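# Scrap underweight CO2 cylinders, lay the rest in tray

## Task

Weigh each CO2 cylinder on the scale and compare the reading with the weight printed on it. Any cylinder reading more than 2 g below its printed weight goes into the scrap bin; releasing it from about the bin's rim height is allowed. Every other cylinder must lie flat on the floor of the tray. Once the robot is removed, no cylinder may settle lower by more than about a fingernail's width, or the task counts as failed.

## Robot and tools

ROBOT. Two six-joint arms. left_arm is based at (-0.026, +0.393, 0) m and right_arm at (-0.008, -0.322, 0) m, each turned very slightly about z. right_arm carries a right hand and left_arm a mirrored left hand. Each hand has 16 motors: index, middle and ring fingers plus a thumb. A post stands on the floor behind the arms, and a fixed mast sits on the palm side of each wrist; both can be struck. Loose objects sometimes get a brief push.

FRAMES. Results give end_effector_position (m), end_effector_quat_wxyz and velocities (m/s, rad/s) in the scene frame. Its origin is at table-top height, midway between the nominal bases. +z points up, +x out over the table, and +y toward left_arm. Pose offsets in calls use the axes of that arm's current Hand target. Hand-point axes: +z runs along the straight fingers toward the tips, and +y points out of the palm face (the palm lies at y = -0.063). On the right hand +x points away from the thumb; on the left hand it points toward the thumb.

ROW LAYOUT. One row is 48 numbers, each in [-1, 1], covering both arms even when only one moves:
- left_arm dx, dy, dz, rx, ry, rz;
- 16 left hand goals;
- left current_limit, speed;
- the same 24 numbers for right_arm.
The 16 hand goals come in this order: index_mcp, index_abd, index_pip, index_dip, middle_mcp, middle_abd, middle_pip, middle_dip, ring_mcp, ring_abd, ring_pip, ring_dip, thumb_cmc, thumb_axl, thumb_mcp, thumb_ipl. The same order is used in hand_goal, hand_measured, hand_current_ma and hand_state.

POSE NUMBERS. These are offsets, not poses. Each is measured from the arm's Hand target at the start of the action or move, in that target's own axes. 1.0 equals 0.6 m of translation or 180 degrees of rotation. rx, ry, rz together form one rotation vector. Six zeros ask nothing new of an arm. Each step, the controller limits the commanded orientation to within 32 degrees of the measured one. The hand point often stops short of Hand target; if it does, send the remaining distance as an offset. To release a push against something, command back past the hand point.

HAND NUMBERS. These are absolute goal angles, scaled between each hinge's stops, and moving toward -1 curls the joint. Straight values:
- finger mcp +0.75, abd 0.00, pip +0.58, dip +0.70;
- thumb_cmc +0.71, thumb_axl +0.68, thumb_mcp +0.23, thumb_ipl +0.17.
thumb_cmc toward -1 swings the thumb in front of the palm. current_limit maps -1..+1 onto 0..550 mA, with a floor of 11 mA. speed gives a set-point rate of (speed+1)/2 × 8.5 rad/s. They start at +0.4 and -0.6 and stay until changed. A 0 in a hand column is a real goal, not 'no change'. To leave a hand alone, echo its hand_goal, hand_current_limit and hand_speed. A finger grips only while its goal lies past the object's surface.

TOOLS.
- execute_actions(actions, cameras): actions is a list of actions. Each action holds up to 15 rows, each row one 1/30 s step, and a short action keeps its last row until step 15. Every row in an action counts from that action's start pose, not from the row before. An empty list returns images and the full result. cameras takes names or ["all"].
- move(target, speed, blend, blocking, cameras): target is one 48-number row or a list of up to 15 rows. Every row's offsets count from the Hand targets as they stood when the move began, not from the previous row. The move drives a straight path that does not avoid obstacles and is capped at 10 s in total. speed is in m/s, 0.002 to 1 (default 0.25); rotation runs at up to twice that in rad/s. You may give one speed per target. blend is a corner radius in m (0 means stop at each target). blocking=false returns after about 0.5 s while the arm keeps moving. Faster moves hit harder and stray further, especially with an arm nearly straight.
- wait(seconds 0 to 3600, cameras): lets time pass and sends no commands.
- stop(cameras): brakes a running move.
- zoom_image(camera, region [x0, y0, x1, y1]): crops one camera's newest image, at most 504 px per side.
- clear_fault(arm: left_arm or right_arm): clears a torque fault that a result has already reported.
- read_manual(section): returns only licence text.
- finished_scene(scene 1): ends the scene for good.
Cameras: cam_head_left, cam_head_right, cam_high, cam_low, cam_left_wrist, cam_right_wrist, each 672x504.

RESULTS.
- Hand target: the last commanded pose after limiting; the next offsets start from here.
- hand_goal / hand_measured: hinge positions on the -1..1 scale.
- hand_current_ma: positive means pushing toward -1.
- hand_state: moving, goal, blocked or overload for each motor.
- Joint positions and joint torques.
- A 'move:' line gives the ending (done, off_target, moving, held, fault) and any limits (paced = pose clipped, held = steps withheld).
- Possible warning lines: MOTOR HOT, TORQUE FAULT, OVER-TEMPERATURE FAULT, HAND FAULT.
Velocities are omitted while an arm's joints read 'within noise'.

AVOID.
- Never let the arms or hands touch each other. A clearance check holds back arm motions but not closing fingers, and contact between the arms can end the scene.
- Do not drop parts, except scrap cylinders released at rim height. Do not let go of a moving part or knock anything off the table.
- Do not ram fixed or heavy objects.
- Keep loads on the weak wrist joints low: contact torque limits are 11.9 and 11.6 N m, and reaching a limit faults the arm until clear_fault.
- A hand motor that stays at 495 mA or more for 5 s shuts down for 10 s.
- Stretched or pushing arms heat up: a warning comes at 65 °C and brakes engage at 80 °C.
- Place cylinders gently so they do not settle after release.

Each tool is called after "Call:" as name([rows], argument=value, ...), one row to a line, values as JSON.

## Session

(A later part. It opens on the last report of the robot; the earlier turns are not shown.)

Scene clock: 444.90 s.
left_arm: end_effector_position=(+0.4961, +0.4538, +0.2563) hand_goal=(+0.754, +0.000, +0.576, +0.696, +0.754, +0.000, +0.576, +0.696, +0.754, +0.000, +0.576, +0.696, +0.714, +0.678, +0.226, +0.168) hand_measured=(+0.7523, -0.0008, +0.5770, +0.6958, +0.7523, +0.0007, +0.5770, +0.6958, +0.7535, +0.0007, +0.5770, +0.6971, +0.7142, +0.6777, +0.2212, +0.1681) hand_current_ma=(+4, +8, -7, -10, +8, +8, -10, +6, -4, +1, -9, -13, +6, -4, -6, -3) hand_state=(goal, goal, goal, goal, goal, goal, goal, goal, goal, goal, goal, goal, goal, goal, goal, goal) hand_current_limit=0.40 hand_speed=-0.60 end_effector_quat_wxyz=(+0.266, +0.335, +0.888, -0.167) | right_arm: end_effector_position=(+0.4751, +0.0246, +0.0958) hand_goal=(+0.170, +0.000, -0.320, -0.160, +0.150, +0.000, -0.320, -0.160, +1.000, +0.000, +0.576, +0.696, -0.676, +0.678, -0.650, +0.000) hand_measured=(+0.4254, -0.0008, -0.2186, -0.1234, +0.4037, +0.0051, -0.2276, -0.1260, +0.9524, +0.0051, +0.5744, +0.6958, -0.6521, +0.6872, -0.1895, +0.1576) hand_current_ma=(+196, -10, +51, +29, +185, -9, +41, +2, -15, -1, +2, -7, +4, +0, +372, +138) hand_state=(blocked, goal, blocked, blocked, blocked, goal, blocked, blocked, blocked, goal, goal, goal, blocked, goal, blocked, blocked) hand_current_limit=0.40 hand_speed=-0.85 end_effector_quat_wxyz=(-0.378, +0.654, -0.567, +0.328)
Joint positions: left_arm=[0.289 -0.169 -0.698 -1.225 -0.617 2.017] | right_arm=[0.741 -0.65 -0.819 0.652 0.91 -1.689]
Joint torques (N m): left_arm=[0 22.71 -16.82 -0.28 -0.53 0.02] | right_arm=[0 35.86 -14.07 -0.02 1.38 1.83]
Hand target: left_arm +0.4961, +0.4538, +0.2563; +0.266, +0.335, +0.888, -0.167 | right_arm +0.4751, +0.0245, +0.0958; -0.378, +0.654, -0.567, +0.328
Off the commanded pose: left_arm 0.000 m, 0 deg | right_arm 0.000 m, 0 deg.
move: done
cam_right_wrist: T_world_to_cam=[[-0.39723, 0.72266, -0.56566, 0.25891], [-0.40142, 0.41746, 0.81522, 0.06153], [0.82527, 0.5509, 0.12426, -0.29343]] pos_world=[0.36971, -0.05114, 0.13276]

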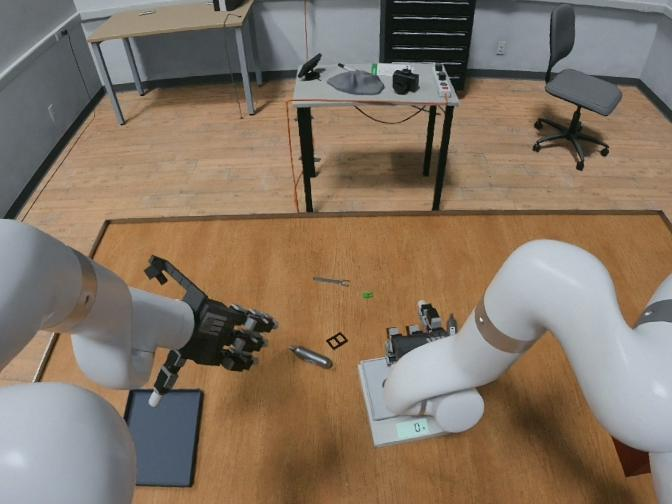

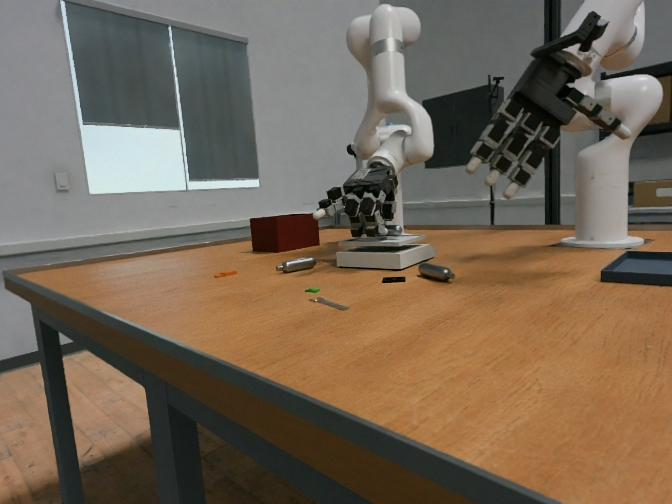

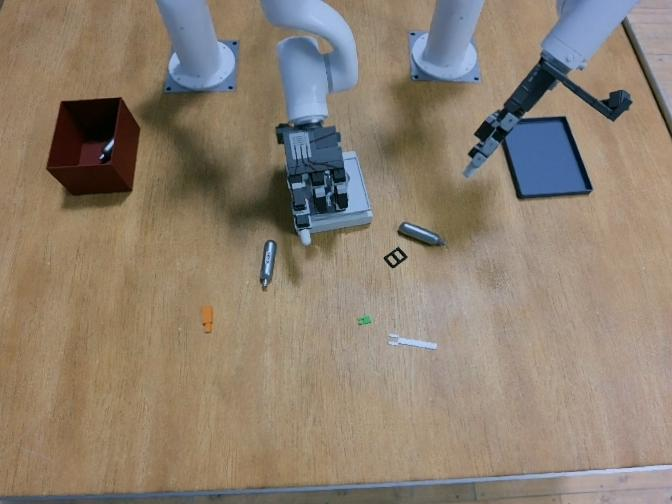

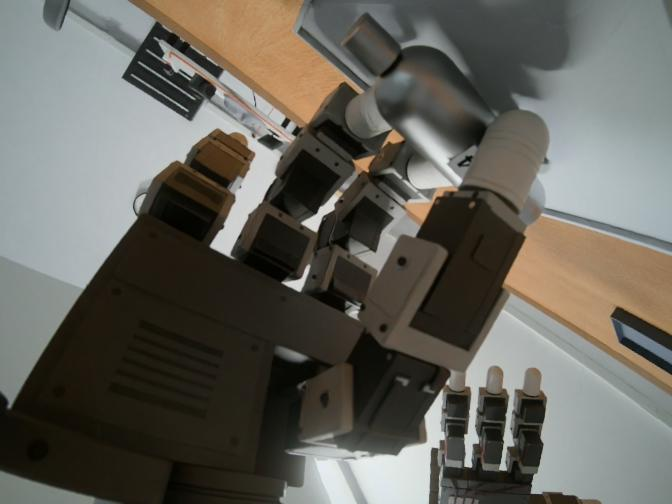

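Call:
move(target=[0,0,0,0,0,0, 0.754,0,0.576,0.696,0.754,0,0.576,0.696,0.754,0,0.576,0.696,0.714,0.678,0.226,0.168,0.4,-0.6, 0,0.00693,0.004,0,0,0, 0.17,0,-0.32,-0.16,0.15,0,-0.32,-0.16,1,0,0.576,0.696,-0.676,0.678,-0.65,0,0.4,-0.85], speed=0.03, cameras=["cam_head_left"])

Call:
zoom_image(camera="cam_head_left", region=[380, 400, 460, 450])

Call:
move(target=[0,0,0,0,0,0, 0.754,0,0.576,0.696,0.754,0,0.576,0.696,0.754,0,0.576,0.696,0.714,0.678,0.226,0.168,0.4,-0.6, 0,0.00216,0.00125,0,0,0, 0.17,0,-0.32,-0.16,0.15,0,-0.32,-0.16,1,0,0.576,0.696,-0.676,0.678,-0.65,0,0.4,-0.85], speed=0.02, cameras=["cam_head_left"])

Call:
zoom_image(camera="cam_head_left", region=[380, 400, 460, 450])

Scene clock: 453.40 s.
left_arm: end_effector_position=(+0.4961, +0.4538, +0.2563) hand_goal=(+0.754, +0.000, +0.576, +0.696, +0.754, +0.000, +0.576, +0.696, +0.754, +0.000, +0.576, +0.696, +0.714, +0.678, +0.226, +0.168) hand_measured=(+0.7535, +0.0007, +0.5757, +0.6958, +0.7535, -0.0008, +0.5770, +0.6958, +0.7535, +0.0007, +0.5770, +0.6958, +0.7142, +0.6777, +0.2212, +0.1672) hand_current_ma=(+1, -3, -13, -7, +11, +1, -1, +2, -6, -1, -11, -11, +6, -1, -6, -10) hand_state=(goal, goal, goal, goal, goal, goal, goal, goal, goal, goal, goal, goal, goal, goal, goal, goal) hand_current_limit=0.40 hand_speed=-0.60 end_effector_quat_wxyz=(+0.266, +0.335, +0.888, -0.167) | right_arm: end_effector_position=(+0.4751, +0.0245, +0.0910) hand_goal=(+0.170, +0.000, -0.320, -0.160, +0.150, +0.000, -0.320, -0.160, +1.000, +0.000, +0.576, +0.696, -0.676, +0.678, -0.650, +0.000) hand_measured=(+0.4254, -0.0008, -0.2186, -0.1234, +0.4049, +0.0051, -0.2276, -0.1247, +0.9537, +0.0051, +0.5744, +0.6958, -0.6521, +0.6862, -0.1895, +0.1576) hand_current_ma=(+190, -14, +47, +17, +182, -7, +43, +7, -18, -7, -2, -1, +8, -6, +375, +139) hand_state=(blocked, goal, blocked, blocked, blocked, goal, blocked, blocked, blocked, goal, goal, goal, blocked, goal, blocked, blocked) hand_current_limit=0.40 hand_speed=-0.85 end_effector_quat_wxyz=(-0.378, +0.654, -0.567, +0.328)
Joint positions: left_arm=[0.289 -0.169 -0.698 -1.225 -0.617 2.017] | right_arm=[0.741 -0.662 -0.821 0.647 0.918 -1.682]
Joint torques (N m): left_arm=[0 22.71 -16.82 -0.28 -0.53 0.02] | right_arm=[0 36.03 -13.92 -0.02 1.38 0.01]
Hand target: left_arm +0.4961, +0.4538, +0.2563; +0.266, +0.335, +0.888, -0.167 | right_arm +0.4751, +0.0245, +0.0910; -0.378, +0.654, -0.567, +0.328
Off the commanded pose: left_arm 0.000 m, 0 deg | right_arm 0.000 m, 0 deg.
move: done

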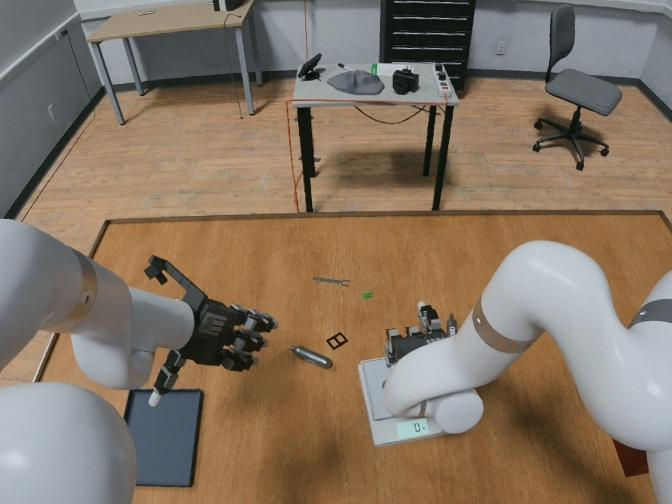

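Scaled by 6.300.

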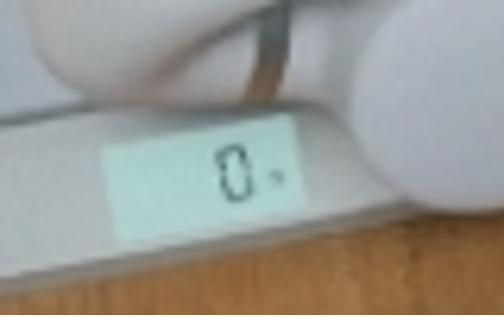

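Scene clock: 453.90 s.
left_arm: end_effector_position=(+0.4961, +0.4538, +0.2563) hand_goal=(+0.754, +0.000, +0.576, +0.696, +0.754, +0.000, +0.576, +0.696, +0.754, +0.000, +0.576, +0.696, +0.714, +0.678, +0.226, +0.168) hand_measured=(+0.7535, +0.0007, +0.5770, +0.6958, +0.7535, +0.0007, +0.5770, +0.6958, +0.7535, +0.0007, +0.5782, +0.6958, +0.7142, +0.6777, +0.2212, +0.1672) hand_current_ma=(+3, +7, -4, -9, +9, +9, +1, +6, -4, -3, -11, -10, +9, -10, +3, -11) hand_state=(goal, goal, goal, goal, goal, goal, goal, goal, goal, goal, goal, goal, goal, goal, goal, goal) hand_current_limit=0.40 hand_speed=-0.60 end_effector_quat_wxyz=(+0.266, +0.335, +0.888, -0.167) | right_arm: end_effector_position=(+0.4751, +0.0245, +0.0895) hand_goal=(+0.170, +0.000, -0.320, -0.160, +0.150, +0.000, -0.320, -0.160, +1.000, +0.000, +0.576, +0.696, -0.676, +0.678, -0.650, +0.000) hand_measured=(+0.4267, -0.0008, -0.2186, -0.1234, +0.4037, +0.0051, -0.2263, -0.1260, +0.9537, +0.0065, +0.5744, +0.6958, -0.6521, +0.6862, -0.1895, +0.1586) hand_current_ma=(+195, -7, +46, +23, +190, -8, +38, -2, -21, -3, +0, -2, +10, -5, +383, +132) hand_state=(blocked, goal, blocked, blocked, blocked, goal, blocked, blocked, blocked, goal, goal, goal, blocked, goal, blocked, blocked) hand_current_limit=0.40 hand_speed=-0.85 end_effector_quat_wxyz=(-0.378, +0.654, -0.567, +0.328)
Joint positions: left_arm=[0.289 -0.169 -0.698 -1.225 -0.617 2.017] | right_arm=[0.741 -0.666 -0.822 0.646 0.92 -1.68]
Joint torques (N m): left_arm=[0 22.71 -16.82 -0.28 -0.53 0.02] | right_arm=[0 36.09 -13.87 -0.02 1.38 1.92]
Hand target: left_arm +0.4961, +0.4538, +0.2563; +0.266, +0.335, +0.888, -0.167 | right_arm +0.4751, +0.0245, +0.0895; -0.378, +0.654, -0.567, +0.328
Off the commanded pose: left_arm 0.000 m, 0 deg | right_arm 0.000 m, 0 deg.
move: done

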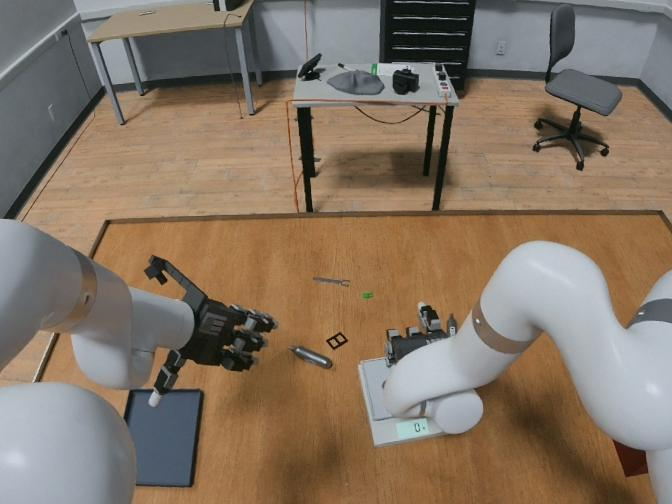

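Scaled by 6.300.

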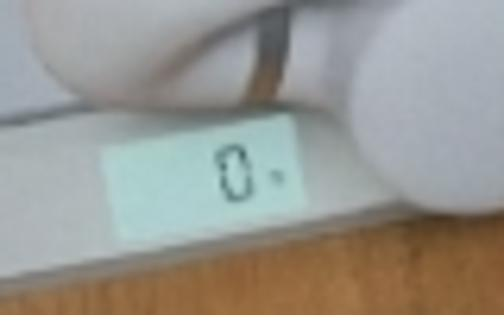

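Call:
move(target=[0,0,0,0,0,0, 0.754,0,0.576,0.696,0.754,0,0.576,0.696,0.754,0,0.576,0.696,0.714,0.678,0.226,0.168,0.4,-0.6, 0,0.00144,0.00083,0,0,0, 0.17,0,-0.32,-0.16,0.15,0,-0.32,-0.16,1,0,0.576,0.696,-0.676,0.678,-0.65,0,0.4,-0.85], speed=0.02, cameras=["cam_head_left"])

Call:
zoom_image(camera="cam_head_left", region=[380, 400, 460, 450])

Call:
move(target=[0,0,0,0,0,0, 0.754,0,0.576,0.696,0.754,0,0.576,0.696,0.754,0,0.576,0.696,0.714,0.678,0.226,0.168,0.4,-0.6, 0,0.00108,0.00063,0,0,0, 0.17,0,-0.32,-0.16,0.15,0,-0.32,-0.16,1,0,0.576,0.696,-0.676,0.678,-0.65,0,0.4,-0.85], speed=0.02, cameras=["cam_head_left"])

Call:
zoom_image(camera="cam_head_left", region=[380, 400, 460, 450])

Scene clock: 459.27 s.
left_arm: end_effector_position=(+0.4961, +0.4538, +0.2563) hand_goal=(+0.754, +0.000, +0.576, +0.696, +0.754, +0.000, +0.576, +0.696, +0.754, +0.000, +0.576, +0.696, +0.714, +0.678, +0.226, +0.168) hand_measured=(+0.7535, -0.0008, +0.5770, +0.6958, +0.7535, +0.0007, +0.5770, +0.6971, +0.7535, +0.0007, +0.5770, +0.6958, +0.7142, +0.6777, +0.2212, +0.1681) hand_current_ma=(-4, -2, -4, -4, +11, +12, -2, +9, -2, -2, -7, -2, +5, +0, -8, -13) hand_state=(goal, goal, goal, goal, goal, goal, goal, goal, goal, goal, goal, goal, goal, goal, goal, goal) hand_current_limit=0.40 hand_speed=-0.60 end_effector_quat_wxyz=(+0.266, +0.335, +0.888, -0.167) | right_arm: end_effector_position=(+0.4751, +0.0245, +0.0885) hand_goal=(+0.170, +0.000, -0.320, -0.160, +0.150, +0.000, -0.320, -0.160, +1.000, +0.000, +0.576, +0.696, -0.676, +0.678, -0.650, +0.000) hand_measured=(+0.4254, +0.0007, -0.2186, -0.1247, +0.4037, +0.0036, -0.2224, -0.1260, +0.9537, +0.0065, +0.5744, +0.6958, -0.6534, +0.6862, -0.1895, +0.1576) hand_current_ma=(+192, -10, +53, +15, +192, +0, +36, +10, -19, +1, +0, -4, +10, -10, +373, +132) hand_state=(blocked, goal, blocked, blocked, blocked, goal, blocked, blocked, blocked, goal, goal, goal, blocked, goal, blocked, blocked) hand_current_limit=0.40 hand_speed=-0.85 end_effector_quat_wxyz=(-0.378, +0.654, -0.567, +0.328)
Joint positions: left_arm=[0.289 -0.169 -0.698 -1.225 -0.617 2.017] | right_arm=[0.741 -0.668 -0.823 0.645 0.921 -1.678]
Joint torques (N m): left_arm=[0 22.71 -16.82 -0.28 -0.53 0.02] | right_arm=[0 36.13 -13.83 -0.02 1.38 1.93]
Hand target: left_arm +0.4961, +0.4538, +0.2563; +0.266, +0.335, +0.888, -0.167 | right_arm +0.4751, +0.0245, +0.0885; -0.378, +0.654, -0.567, +0.328
Off the commanded pose: left_arm 0.000 m, 0 deg | right_arm 0.000 m, 0 deg.
move: done

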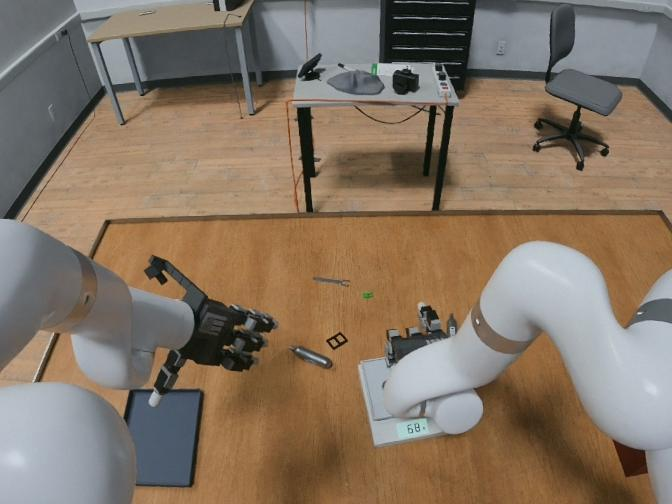

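Scaled by 6.300.

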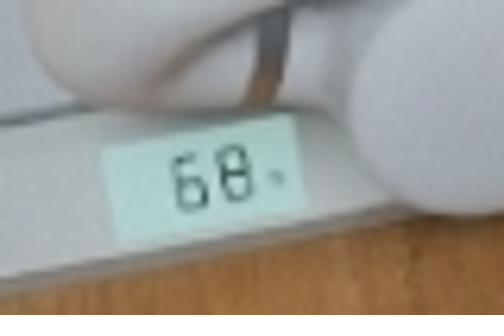

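Scene clock: 459.77 s.
left_arm: end_effector_position=(+0.4961, +0.4538, +0.2563) hand_goal=(+0.754, +0.000, +0.576, +0.696, +0.754, +0.000, +0.576, +0.696, +0.754, +0.000, +0.576, +0.696, +0.714, +0.678, +0.226, +0.168) hand_measured=(+0.7535, -0.0008, +0.5770, +0.6958, +0.7535, -0.0008, +0.5757, +0.6958, +0.7523, -0.0008, +0.5770, +0.6958, +0.7142, +0.6777, +0.2212, +0.1672) hand_current_ma=(+3, +8, -11, -8, +5, +3, -6, +4, -5, -5, -8, -10, +8, -4, -6, -10) hand_state=(goal, goal, goal, goal, goal, goal, goal, goal, goal, goal, goal, goal, goal, goal, goal, goal) hand_current_limit=0.40 hand_speed=-0.60 end_effector_quat_wxyz=(+0.266, +0.335, +0.888, -0.167) | right_arm: end_effector_position=(+0.4751, +0.0245, +0.0878) hand_goal=(+0.170, +0.000, -0.320, -0.160, +0.150, +0.000, -0.320, -0.160, +1.000, +0.000, +0.576, +0.696, -0.676, +0.678, -0.650, +0.000) hand_measured=(+0.4254, +0.0007, -0.2186, -0.1324, +0.4025, +0.0036, -0.2211, -0.1247, +0.9537, +0.0051, +0.5744, +0.6958, -0.6534, +0.6862, -0.1895, +0.1576) hand_current_ma=(+200, -4, +51, +18, +183, -4, +50, +8, -20, -3, -4, -2, +5, -8, +372, +132) hand_state=(blocked, goal, blocked, blocked, blocked, goal, blocked, blocked, blocked, goal, goal, goal, blocked, goal, blocked, blocked) hand_current_limit=0.40 hand_speed=-0.85 end_effector_quat_wxyz=(-0.378, +0.654, -0.567, +0.328)
Joint positions: left_arm=[0.289 -0.169 -0.698 -1.225 -0.617 2.017] | right_arm=[0.741 -0.67 -0.823 0.645 0.923 -1.677]
Joint torques (N m): left_arm=[0 22.71 -16.82 -0.28 -0.53 0.02] | right_arm=[0 36.16 -13.81 -0.02 1.38 0.01]
Hand target: left_arm +0.4961, +0.4538, +0.2563; +0.266, +0.335, +0.888, -0.167 | right_arm +0.4751, +0.0245, +0.0878; -0.378, +0.654, -0.567, +0.328
Off the commanded pose: left_arm 0.000 m, 0 deg | right_arm 0.000 m, 0 deg.
move: done

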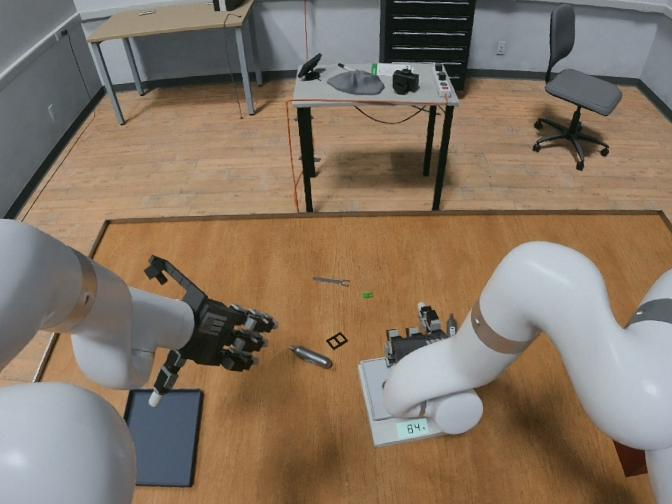

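Scaled by 6.300.

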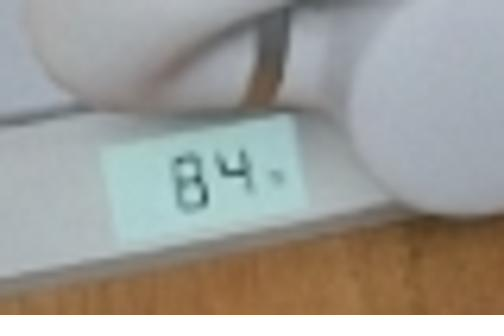

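Call:
move([
  [0,0,0,0,0,0, 0.754,0,0.576,0.696,0.754,0,0.576,0.696,0.754,0,0.576,0.696,0.714,0.678,0.226,0.168,0.4,-0.6, 0,0,0,0,0,0, 0.36,0,-0.24,-0.13,0.34,0,-0.24,-0.13,1,0,0.576,0.696,-0.676,0.678,-0.3,0.12,0.4,-0.92],
  [0,0,0,0,0,0, 0.754,0,0.576,0.696,0.754,0,0.576,0.696,0.754,0,0.576,0.696,0.714,0.678,0.226,0.168,0.4,-0.6, 0,0,0,0,0,0, 0.49,0,-0.232,-0.107,0.47,0,-0.232,-0.107,1,0,0.576,0.696,-0.676,0.678,-0.16,0.168,0.4,-0.95],
  [0,0,0,0,0,0, 0.754,0,0.576,0.696,0.754,0,0.576,0.696,0.754,0,0.576,0.696,0.714,0.678,0.226,0.168,0.4,-0.6, 0,0,0,0,0,0, 0.68,0,-0.232,-0.107,0.68,0,-0.232,-0.107,1,0,0.576,0.696,-0.676,0.678,-0.08,0.168,0.4,-0.9],
], cameras=["cam_head_left","cam_right_wrist"])

Call:
zoom_image(camera="cam_head_left", region=[380, 400, 460, 450])

Call:
zoom_image(camera="cam_right_wrist", region=[320, 0, 600, 220])

Scene clock: 468.87 s.
left_arm: end_effector_position=(+0.4961, +0.4538, +0.2563) hand_goal=(+0.754, +0.000, +0.576, +0.696, +0.754, +0.000, +0.576, +0.696, +0.754, +0.000, +0.576, +0.696, +0.714, +0.678, +0.226, +0.168) hand_measured=(+0.7535, -0.0008, +0.5770, +0.6958, +0.7523, +0.0007, +0.5757, +0.6958, +0.7535, +0.0007, +0.5757, +0.6958, +0.7142, +0.6777, +0.2212, +0.1672) hand_current_ma=(+0, +2, -3, -5, +11, +6, -6, +9, +2, -3, -10, -4, +13, -1, -10, -7) hand_state=(goal, goal, goal, goal, goal, goal, goal, goal, goal, goal, goal, goal, goal, goal, goal, goal) hand_current_limit=0.40 hand_speed=-0.60 end_effector_quat_wxyz=(+0.266, +0.335, +0.888, -0.167) | right_arm: end_effector_position=(+0.4751, +0.0245, +0.0878) hand_goal=(+0.680, +0.000, -0.232, -0.106, +0.680, +0.000, -0.232, -0.106, +1.000, +0.000, +0.576, +0.696, -0.676, +0.678, -0.080, +0.168) hand_measured=(+0.6256, -0.0008, -0.2186, -0.1132, +0.6196, +0.0021, -0.2147, -0.1107, +0.9537, +0.0051, +0.5744, +0.6958, -0.6622, +0.6862, -0.0905, +0.1786) hand_current_ma=(-18, -14, +2, +2, -35, -5, -2, -7, -25, -3, -2, -2, +7, -11, -13, +4) hand_state=(blocked, goal, goal, goal, blocked, goal, goal, goal, blocked, goal, goal, goal, goal, goal, goal, goal) hand_current_limit=0.40 hand_speed=-0.90 end_effector_quat_wxyz=(-0.378, +0.654, -0.567, +0.328)
Joint positions: left_arm=[0.289 -0.169 -0.698 -1.225 -0.617 2.017] | right_arm=[0.741 -0.67 -0.823 0.645 0.923 -1.677]
Joint torques (N m): left_arm=[0 22.71 -16.82 -0.28 -0.53 0.02] | right_arm=[0 36.17 -13.82 -0.02 1.4 0.01]
Hand target: left_arm +0.4961, +0.4538, +0.2563; +0.266, +0.335, +0.888, -0.167 | right_arm +0.4751, +0.0245, +0.0878; -0.378, +0.654, -0.567, +0.328
Off the commanded pose: left_arm 0.000 m, 0 deg | right_arm 0.000 m, 0 deg.
move: done
cam_right_wrist: T_world_to_cam=[[-0.39711, 0.72269, -0.56571, 0.25429], [-0.40138, 0.41756, 0.81519, 0.06813], [0.82534, 0.55079, 0.12426, -0.29246]] pos_world=[0.36971, -0.05114, 0.12466]

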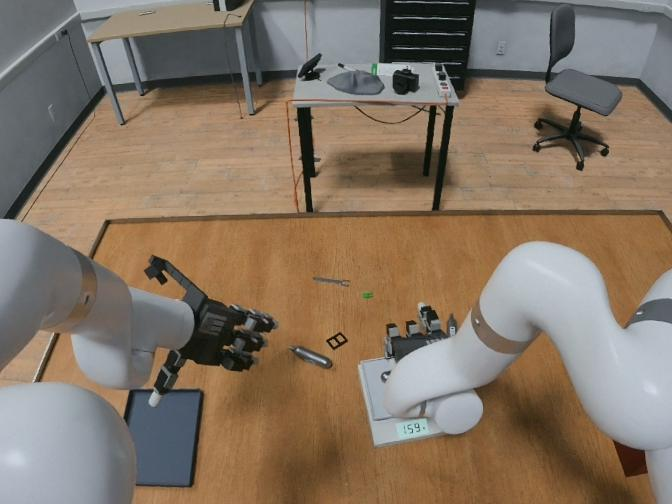

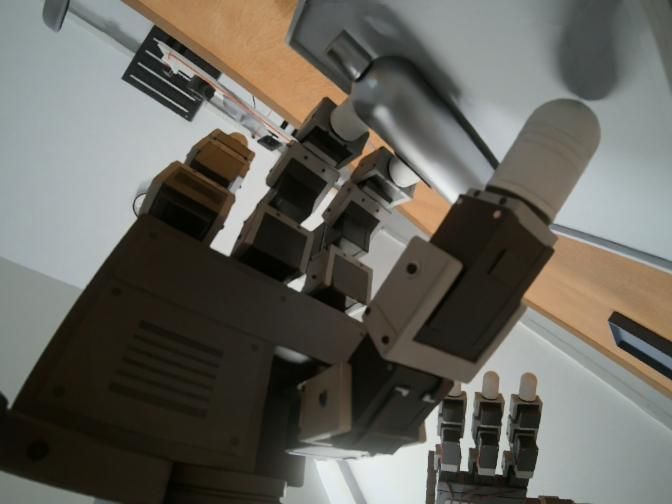

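Scaled by 6.300.

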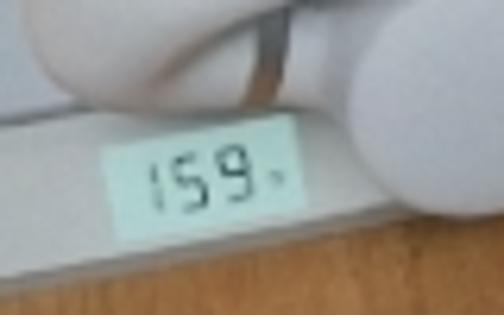

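Scaled by 1.800 from the camera's image (finer frame: 960x720).

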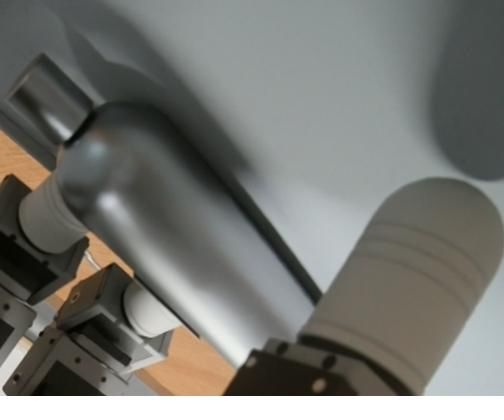

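Call:
move([
  [0,0,0,0,0,0, 0.72,0,-0.232,-0.107,0.72,0,-0.232,-0.107,1,0,0.576,0.696,-0.676,0.678,-0.056,0.168,0.4,-0.6, 0,-0.1617,-0.0933,0,0,0, 0.72,0,-0.232,-0.107,0.72,0,-0.232,-0.107,1,0,0.576,0.696,-0.676,0.678,-0.056,0.168,0.4,-0.6],
  [-0.1088,-0.3038,0.0335,-0.0834,-0.3191,-0.6287, 0.72,0,-0.232,-0.107,0.72,0,-0.232,-0.107,1,0,0.576,0.696,-0.676,0.678,-0.056,0.168,0.4,-0.6, 0.2448,-0.2592,0.0757,0,-0.3584,-0.207, 0.72,0,-0.232,-0.107,0.72,0,-0.232,-0.107,1,0,0.576,0.696,-0.676,0.678,-0.056,0.168,0.4,-0.6],
], speed=0.25, blend=[0.02,0], cameras=["all"])

Scene clock: 506.63 s.
left_arm: end_effector_position=(+0.4201, +0.2800, +0.3000) hand_goal=(+0.720, +0.000, -0.232, -0.106, +0.720, +0.000, -0.232, -0.106, +1.000, +0.000, +0.576, +0.696, -0.676, +0.678, -0.056, +0.168) hand_measured=(+0.6980, -0.0008, -0.2186, -0.0992, +0.6980, -0.0008, -0.2160, -0.0954, +0.9549, -0.0008, +0.5757, +0.6958, -0.6572, +0.6798, -0.0638, +0.1672) hand_current_ma=(-8, +3, -4, -6, -5, +12, -4, +13, -27, +4, -4, -16, +15, -1, -11, -9) hand_state=(blocked, goal, goal, goal, blocked, goal, goal, goal, blocked, goal, goal, goal, goal, goal, goal, goal) hand_current_limit=0.40 hand_speed=-0.60 end_effector_quat_wxyz=(-0.378, +0.655, -0.568, +0.326) | right_arm: end_effector_position=(+0.6118, -0.1042, +0.1999) hand_goal=(+0.720, +0.000, -0.232, -0.106, +0.720, +0.000, -0.232, -0.106, +1.000, +0.000, +0.576, +0.696, -0.676, +0.678, -0.056, +0.168) hand_measured=(+0.6666, +0.0051, -0.2211, -0.1145, +0.6618, +0.0051, -0.2186, -0.1120, +0.9524, +0.0051, +0.5744, +0.6958, -0.6634, +0.6862, -0.0677, +0.1776) hand_current_ma=(-25, -7, +7, +5, -26, -8, -4, -1, -21, -7, -2, -6, +2, -4, -13, +2) hand_state=(blocked, goal, goal, goal, blocked, goal, goal, goal, blocked, goal, goal, goal, goal, goal, goal, goal) hand_current_limit=0.40 hand_speed=-0.60 end_effector_quat_wxyz=(-0.499, +0.864, -0.055, +0.032)
Joint positions: left_arm=[-0.299 0.121 -0.479 -4.026 -0.571 2.102] | right_arm=[0.121 -0.742 -1.34 -1.705 1.014 -0.872]
Joint torques (N m): left_arm=[0 15.27 -19.46 0.09 -1.18 0] | right_arm=[0 42.37 -18.04 0.72 1.08 1.65]
Hand target: left_arm +0.4201, +0.2800, +0.3000; -0.378, +0.655, -0.568, +0.326 | right_arm +0.6118, -0.1042, +0.1999; -0.499, +0.864, -0.055, +0.032
Off the commanded pose: left_arm 0.000 m, 0 deg | right_arm 0.000 m, 0 deg.
move: done; blend cut to 0 m at target 1
cam_left_wrist: T_world_to_cam=[[0.17415, 0.83325, 0.52475, -0.49672], [-0.27121, -0.4717, 0.83901, -0.0516], [0.94663, -0.28843, 0.14384, -0.23927]] pos_world=[0.29901, 0.32054, 0.33836]
cam_right_wrist: T_world_to_cam=[[-0.80246, -0.19015, -0.5656, 0.61782], [-0.50972, -0.27438, 0.81542, 0.0795], [-0.31024, 0.94263, 0.12326, 0.38745]] pos_world=[0.6565, -0.22593, 0.23685]

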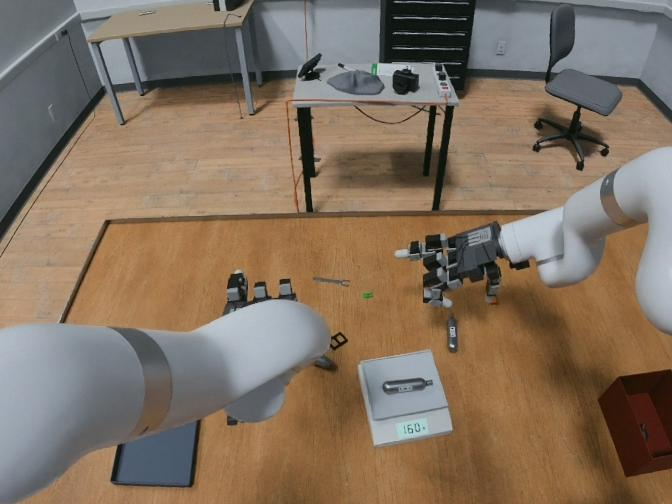

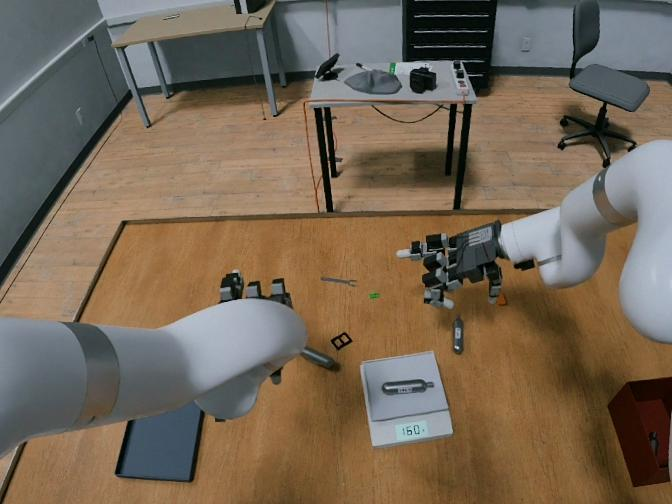

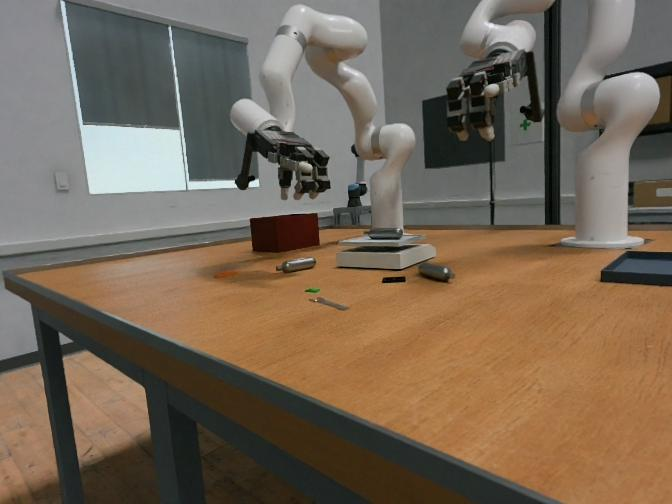

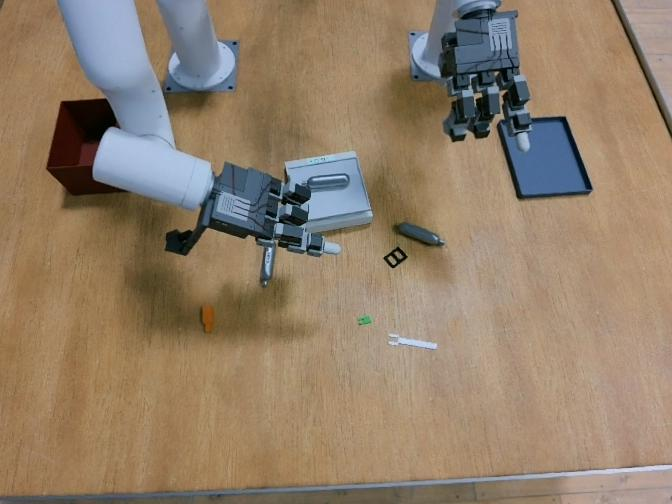

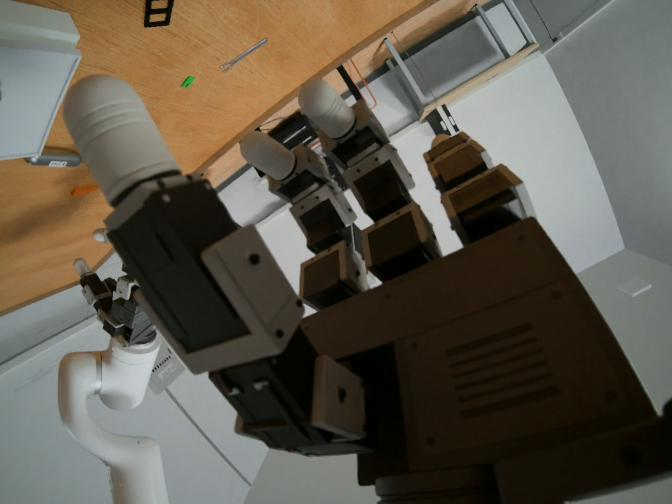

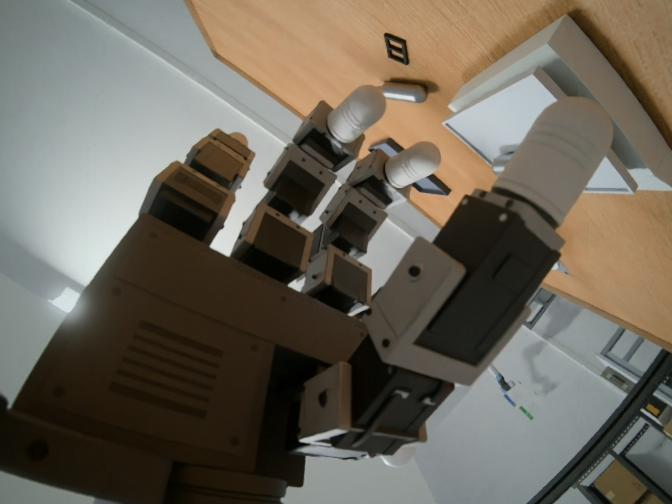

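Call:
zoom_image(camera="cam_head_left", region=[350, 350, 460, 450])

Call:
zoom_image(camera="cam_head_left", region=[380, 370, 440, 400])

Call:
zoom_image(camera="cam_low", region=[280, 140, 380, 240])

Call:
zoom_image(camera="cam_head_right", region=[390, 410, 440, 450])

Scaled by 4.582.

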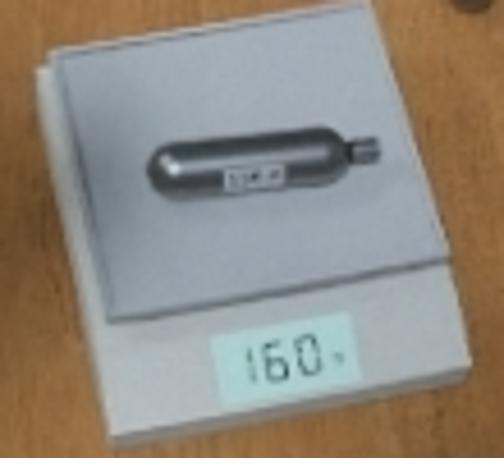

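Scaled by 8.400.

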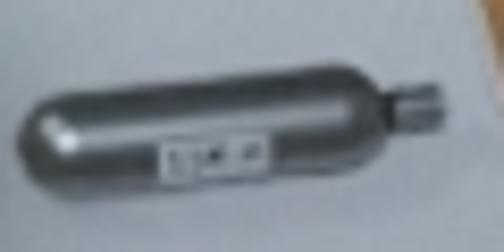

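Scaled by 5.040.

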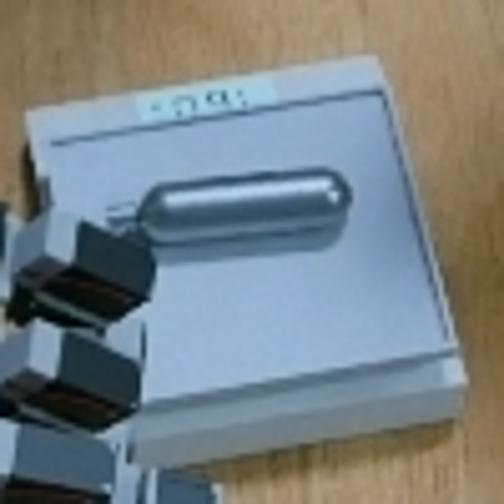

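Scaled by 10.080.

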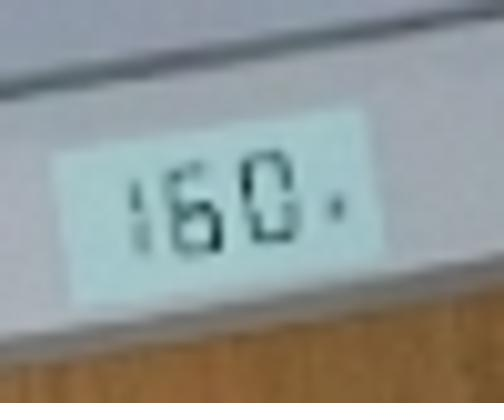

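Call:
move(target=[0,0,0,0,0,0, 0.72,0,-0.232,-0.107,0.72,0,-0.232,-0.107,1,0,0.576,0.696,-0.676,0.678,-0.056,0.168,0.4,-0.6, 0,0.2020,0.1166,0,0,0, 0.72,0,-0.232,-0.107,0.72,0,-0.232,-0.107,1,0,0.576,0.696,-0.676,0.678,-0.056,0.168,0.4,-0.6], speed=0.15, cameras=["cam_head_left","cam_low","cam_right_wrist"])

Call:
zoom_image(camera="cam_low", region=[180, 150, 340, 310])

Scene clock: 517.73 s.
left_arm: end_effector_position=(+0.4201, +0.2800, +0.3000) hand_goal=(+0.720, +0.000, -0.232, -0.106, +0.720, +0.000, -0.232, -0.106, +1.000, +0.000, +0.576, +0.696, -0.676, +0.678, -0.056, +0.168) hand_measured=(+0.6968, -0.0008, -0.2186, -0.0992, +0.6980, -0.0008, -0.2173, -0.0954, +0.9549, +0.0007, +0.5757, +0.6958, -0.6572, +0.6798, -0.0638, +0.1681) hand_current_ma=(-7, +7, +1, -5, +2, +10, +2, +15, -27, -4, -8, -14, +19, -5, -5, -5) hand_state=(blocked, goal, goal, goal, blocked, goal, goal, goal, blocked, goal, goal, goal, goal, goal, goal, goal) hand_current_limit=0.40 hand_speed=-0.60 end_effector_quat_wxyz=(-0.378, +0.655, -0.568, +0.326) | right_arm: end_effector_position=(+0.6119, -0.1044, +0.0599) hand_goal=(+0.720, +0.000, -0.232, -0.106, +0.720, +0.000, -0.232, -0.106, +1.000, +0.000, +0.576, +0.696, -0.676, +0.678, -0.056, +0.168) hand_measured=(+0.6666, +0.0051, -0.2211, -0.1145, +0.6630, +0.0051, -0.2186, -0.1107, +0.9537, +0.0051, +0.5731, +0.6958, -0.6634, +0.6872, -0.0677, +0.1786) hand_current_ma=(-18, -7, +6, +6, -31, -4, +1, -11, -14, -12, -4, -9, -8, -1, -17, +0) hand_state=(blocked, goal, goal, goal, blocked, goal, goal, goal, blocked, goal, goal, goal, goal, goal, goal, goal) hand_current_limit=0.40 hand_speed=-0.60 end_effector_quat_wxyz=(-0.499, +0.864, -0.055, +0.032)
Joint positions: left_arm=[-0.299 0.121 -0.479 -4.026 -0.571 2.102] | right_arm=[0.121 -0.986 -1.38 -1.576 1 -1.112]
Joint torques (N m): left_arm=[0 15.27 -19.46 0.09 -1.18 0] | right_arm=[0 45.56 -15.51 0.53 1.26 0.01]
Hand target: left_arm +0.4201, +0.2800, +0.3000; -0.378, +0.655, -0.568, +0.326 | right_arm +0.6119, -0.1043, +0.0599; -0.499, +0.864, -0.055, +0.032
Off the commanded pose: left_arm 0.000 m, 0 deg | right_arm 0.000 m, 0 deg.
move: done
cam_right_wrist: T_world_to_cam=[[-0.80244, -0.19009, -0.56565, 0.53882], [-0.50982, -0.27424, 0.8154, 0.19373], [-0.31012, 0.94269, 0.12315, 0.40488]] pos_world=[0.6567, -0.22613, 0.09695]

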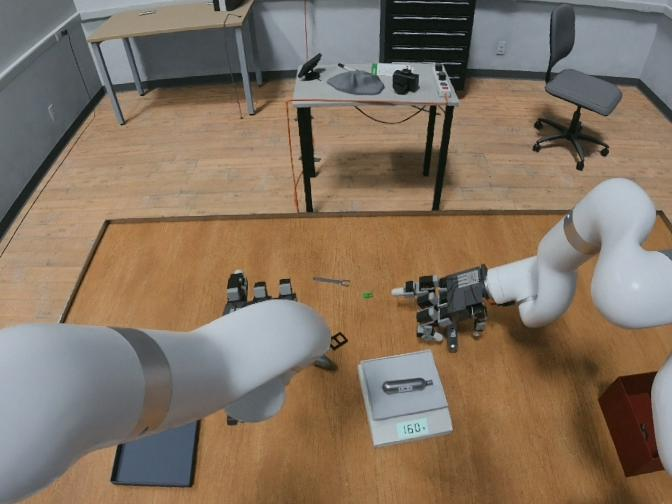

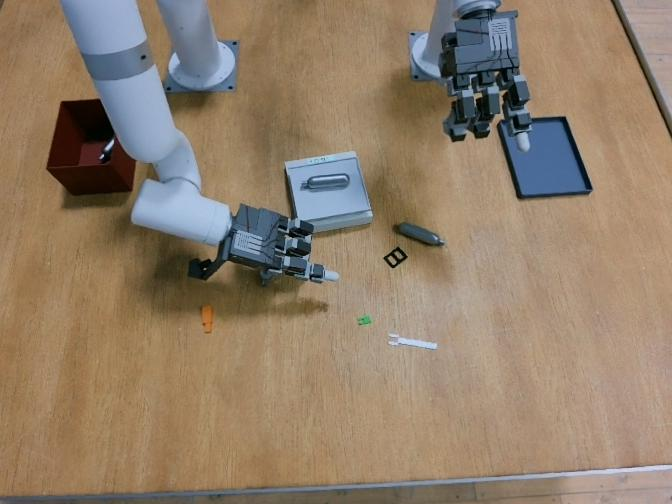

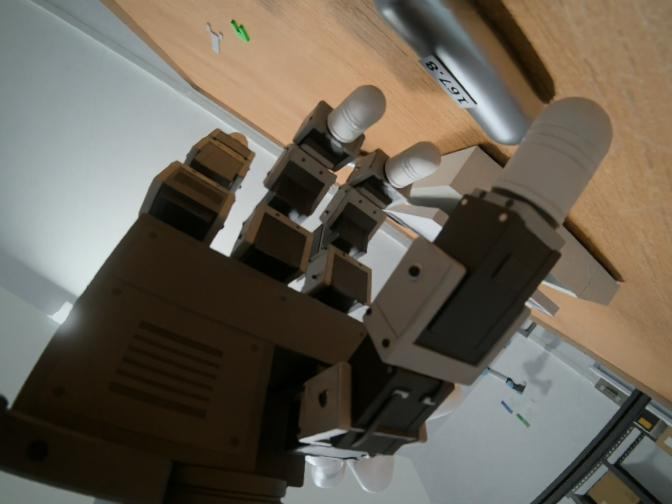

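Scaled by 3.150.

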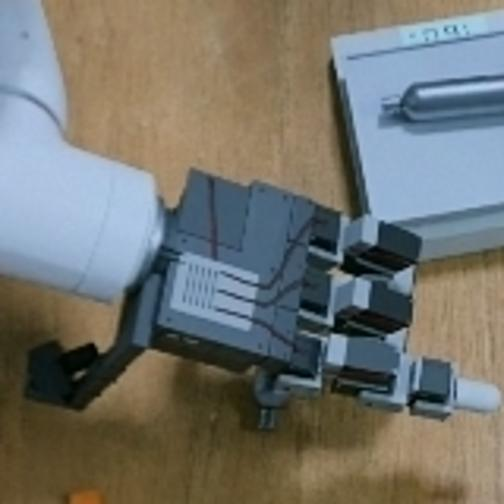

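Call:
zoom_image(camera="cam_right_wrist", region=[400, 30, 500, 130])

Call:
move([
  [0,0,0,0,0,0, 0.72,0,-0.232,-0.107,0.72,0,-0.232,-0.107,1,0,0.576,0.696,-0.676,0.678,-0.056,0.168,0.4,-0.6, 0,0.0497,0.0287,0,0,0, 0.72,0,-0.232,-0.107,0.72,0,-0.232,-0.107,1,0,0.576,0.696,-0.676,0.678,-0.056,0.168,0.4,-0.6],
  [0,0,0,0,0,0, 0.72,0,-0.232,-0.107,0.72,0,-0.232,-0.107,1,0,0.576,0.696,-0.676,0.678,-0.056,0.168,0.4,-0.6, 0,0.0497,0.0287,0,0,0, 0.48,0,-0.232,-0.107,0.48,0,-0.232,-0.107,1,0,0.576,0.696,-0.676,0.678,-0.19,0.168,0.4,-0.85],
  [0,0,0,0,0,0, 0.72,0,-0.232,-0.107,0.72,0,-0.232,-0.107,1,0,0.576,0.696,-0.676,0.678,-0.056,0.168,0.4,-0.6, 0,0.0497,0.0287,0,0,0, 0.35,0,-0.26,-0.14,0.35,0,-0.26,-0.14,1,0,0.576,0.696,-0.676,0.678,-0.4,0.1,0.4,-0.85],
  [0,0,0,0,0,0, 0.72,0,-0.232,-0.107,0.72,0,-0.232,-0.107,1,0,0.576,0.696,-0.676,0.678,-0.056,0.168,0.4,-0.6, 0,0.0497,0.0287,0,0,0, 0.17,0,-0.32,-0.16,0.15,0,-0.32,-0.16,1,0,0.576,0.696,-0.676,0.678,-0.65,0,0.4,-0.85],
], speed=0.08, cameras=["cam_high","cam_low","cam_right_wrist"])

Scaled by 5.040 from the camera's image (finer frame: 960x720).

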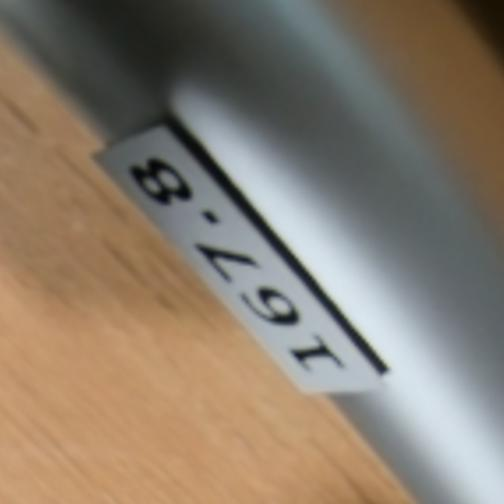

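Scene clock: 532.93 s.
left_arm: end_effector_position=(+0.4201, +0.2800, +0.3000) hand_goal=(+0.720, +0.000, -0.232, -0.106, +0.720, +0.000, -0.232, -0.106, +1.000, +0.000, +0.576, +0.696, -0.676, +0.678, -0.056, +0.168) hand_measured=(+0.6968, -0.0008, -0.2186, -0.0992, +0.6980, -0.0008, -0.2160, -0.0954, +0.9537, -0.0008, +0.5770, +0.6958, -0.6559, +0.6798, -0.0638, +0.1672) hand_current_ma=(-9, +8, -7, -1, +1, +6, +0, +10, -30, +6, -14, -13, +12, +1, -6, -14) hand_state=(blocked, goal, goal, goal, blocked, goal, goal, goal, blocked, goal, goal, goal, goal, goal, goal, goal) hand_current_limit=0.40 hand_speed=-0.60 end_effector_quat_wxyz=(-0.378, +0.655, -0.568, +0.326) | right_arm: end_effector_position=(+0.6119, -0.1043, +0.0255) hand_goal=(+0.170, +0.000, -0.320, -0.160, +0.150, +0.000, -0.320, -0.160, +1.000, +0.000, +0.576, +0.696, -0.676, +0.678, -0.650, +0.000) hand_measured=(+0.4182, +0.0051, -0.2378, -0.1273, +0.4218, +0.0051, -0.2314, -0.1285, +0.9524, +0.0051, +0.5744, +0.6958, -0.6634, +0.6872, -0.1875, +0.1576) hand_current_ma=(+185, -6, +41, +22, +204, -7, +37, +4, -23, +1, -1, +1, +4, -11, +370, +133) hand_state=(blocked, goal, blocked, blocked, blocked, goal, blocked, blocked, blocked, goal, goal, goal, goal, goal, blocked, blocked) hand_current_limit=0.40 hand_speed=-0.85 end_effector_quat_wxyz=(-0.499, +0.864, -0.055, +0.032)
Joint positions: left_arm=[-0.299 0.121 -0.479 -4.026 -0.571 2.102] | right_arm=[0.121 -1.053 -1.408 -1.55 1 -1.16]
Joint torques (N m): left_arm=[0 15.27 -19.46 0.09 -1.18 0] | right_arm=[0 46.26 -14.92 0.48 1.27 0.01]
Hand target: left_arm +0.4201, +0.2800, +0.3000; -0.378, +0.655, -0.568, +0.326 | right_arm +0.6119, -0.1043, +0.0255; -0.499, +0.864, -0.055, +0.032
Off the commanded pose: left_arm 0.000 m, 0 deg | right_arm 0.000 m, 0 deg.
move: done
cam_right_wrist: T_world_to_cam=[[-0.80245, -0.19015, -0.56562, 0.51937], [-0.50973, -0.27439, 0.8154, 0.22171], [-0.31024, 0.94263, 0.12326, 0.40909]] pos_world=[0.6567, -0.22603, 0.06255]

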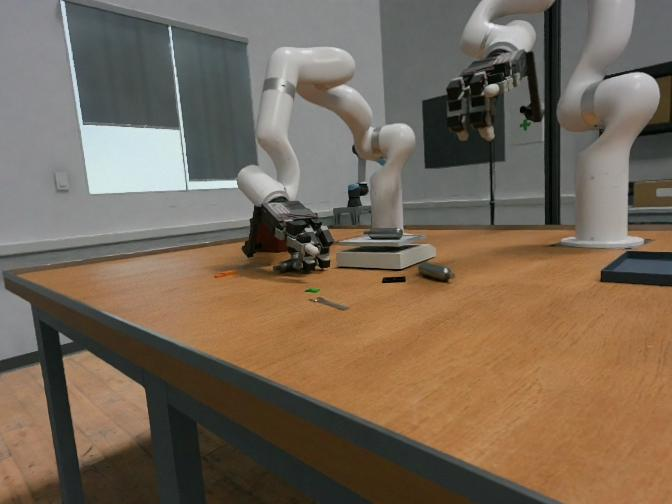

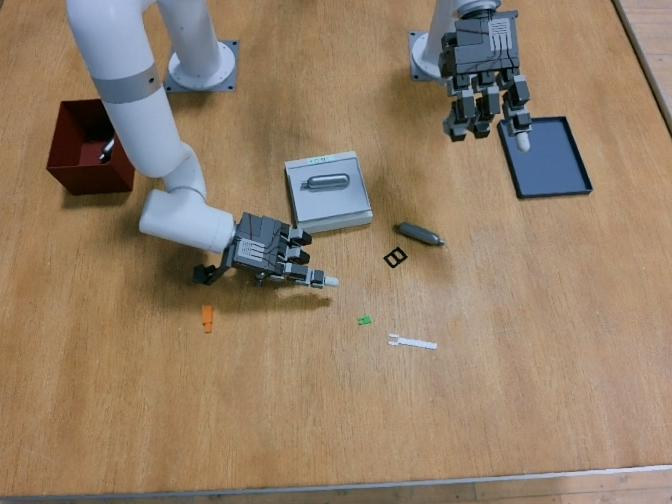

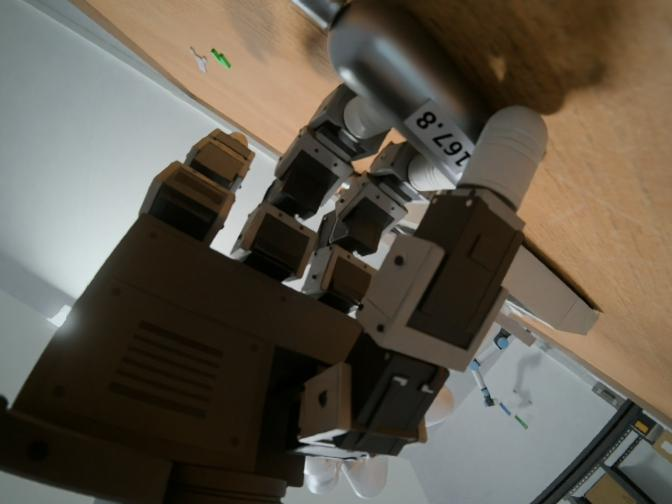

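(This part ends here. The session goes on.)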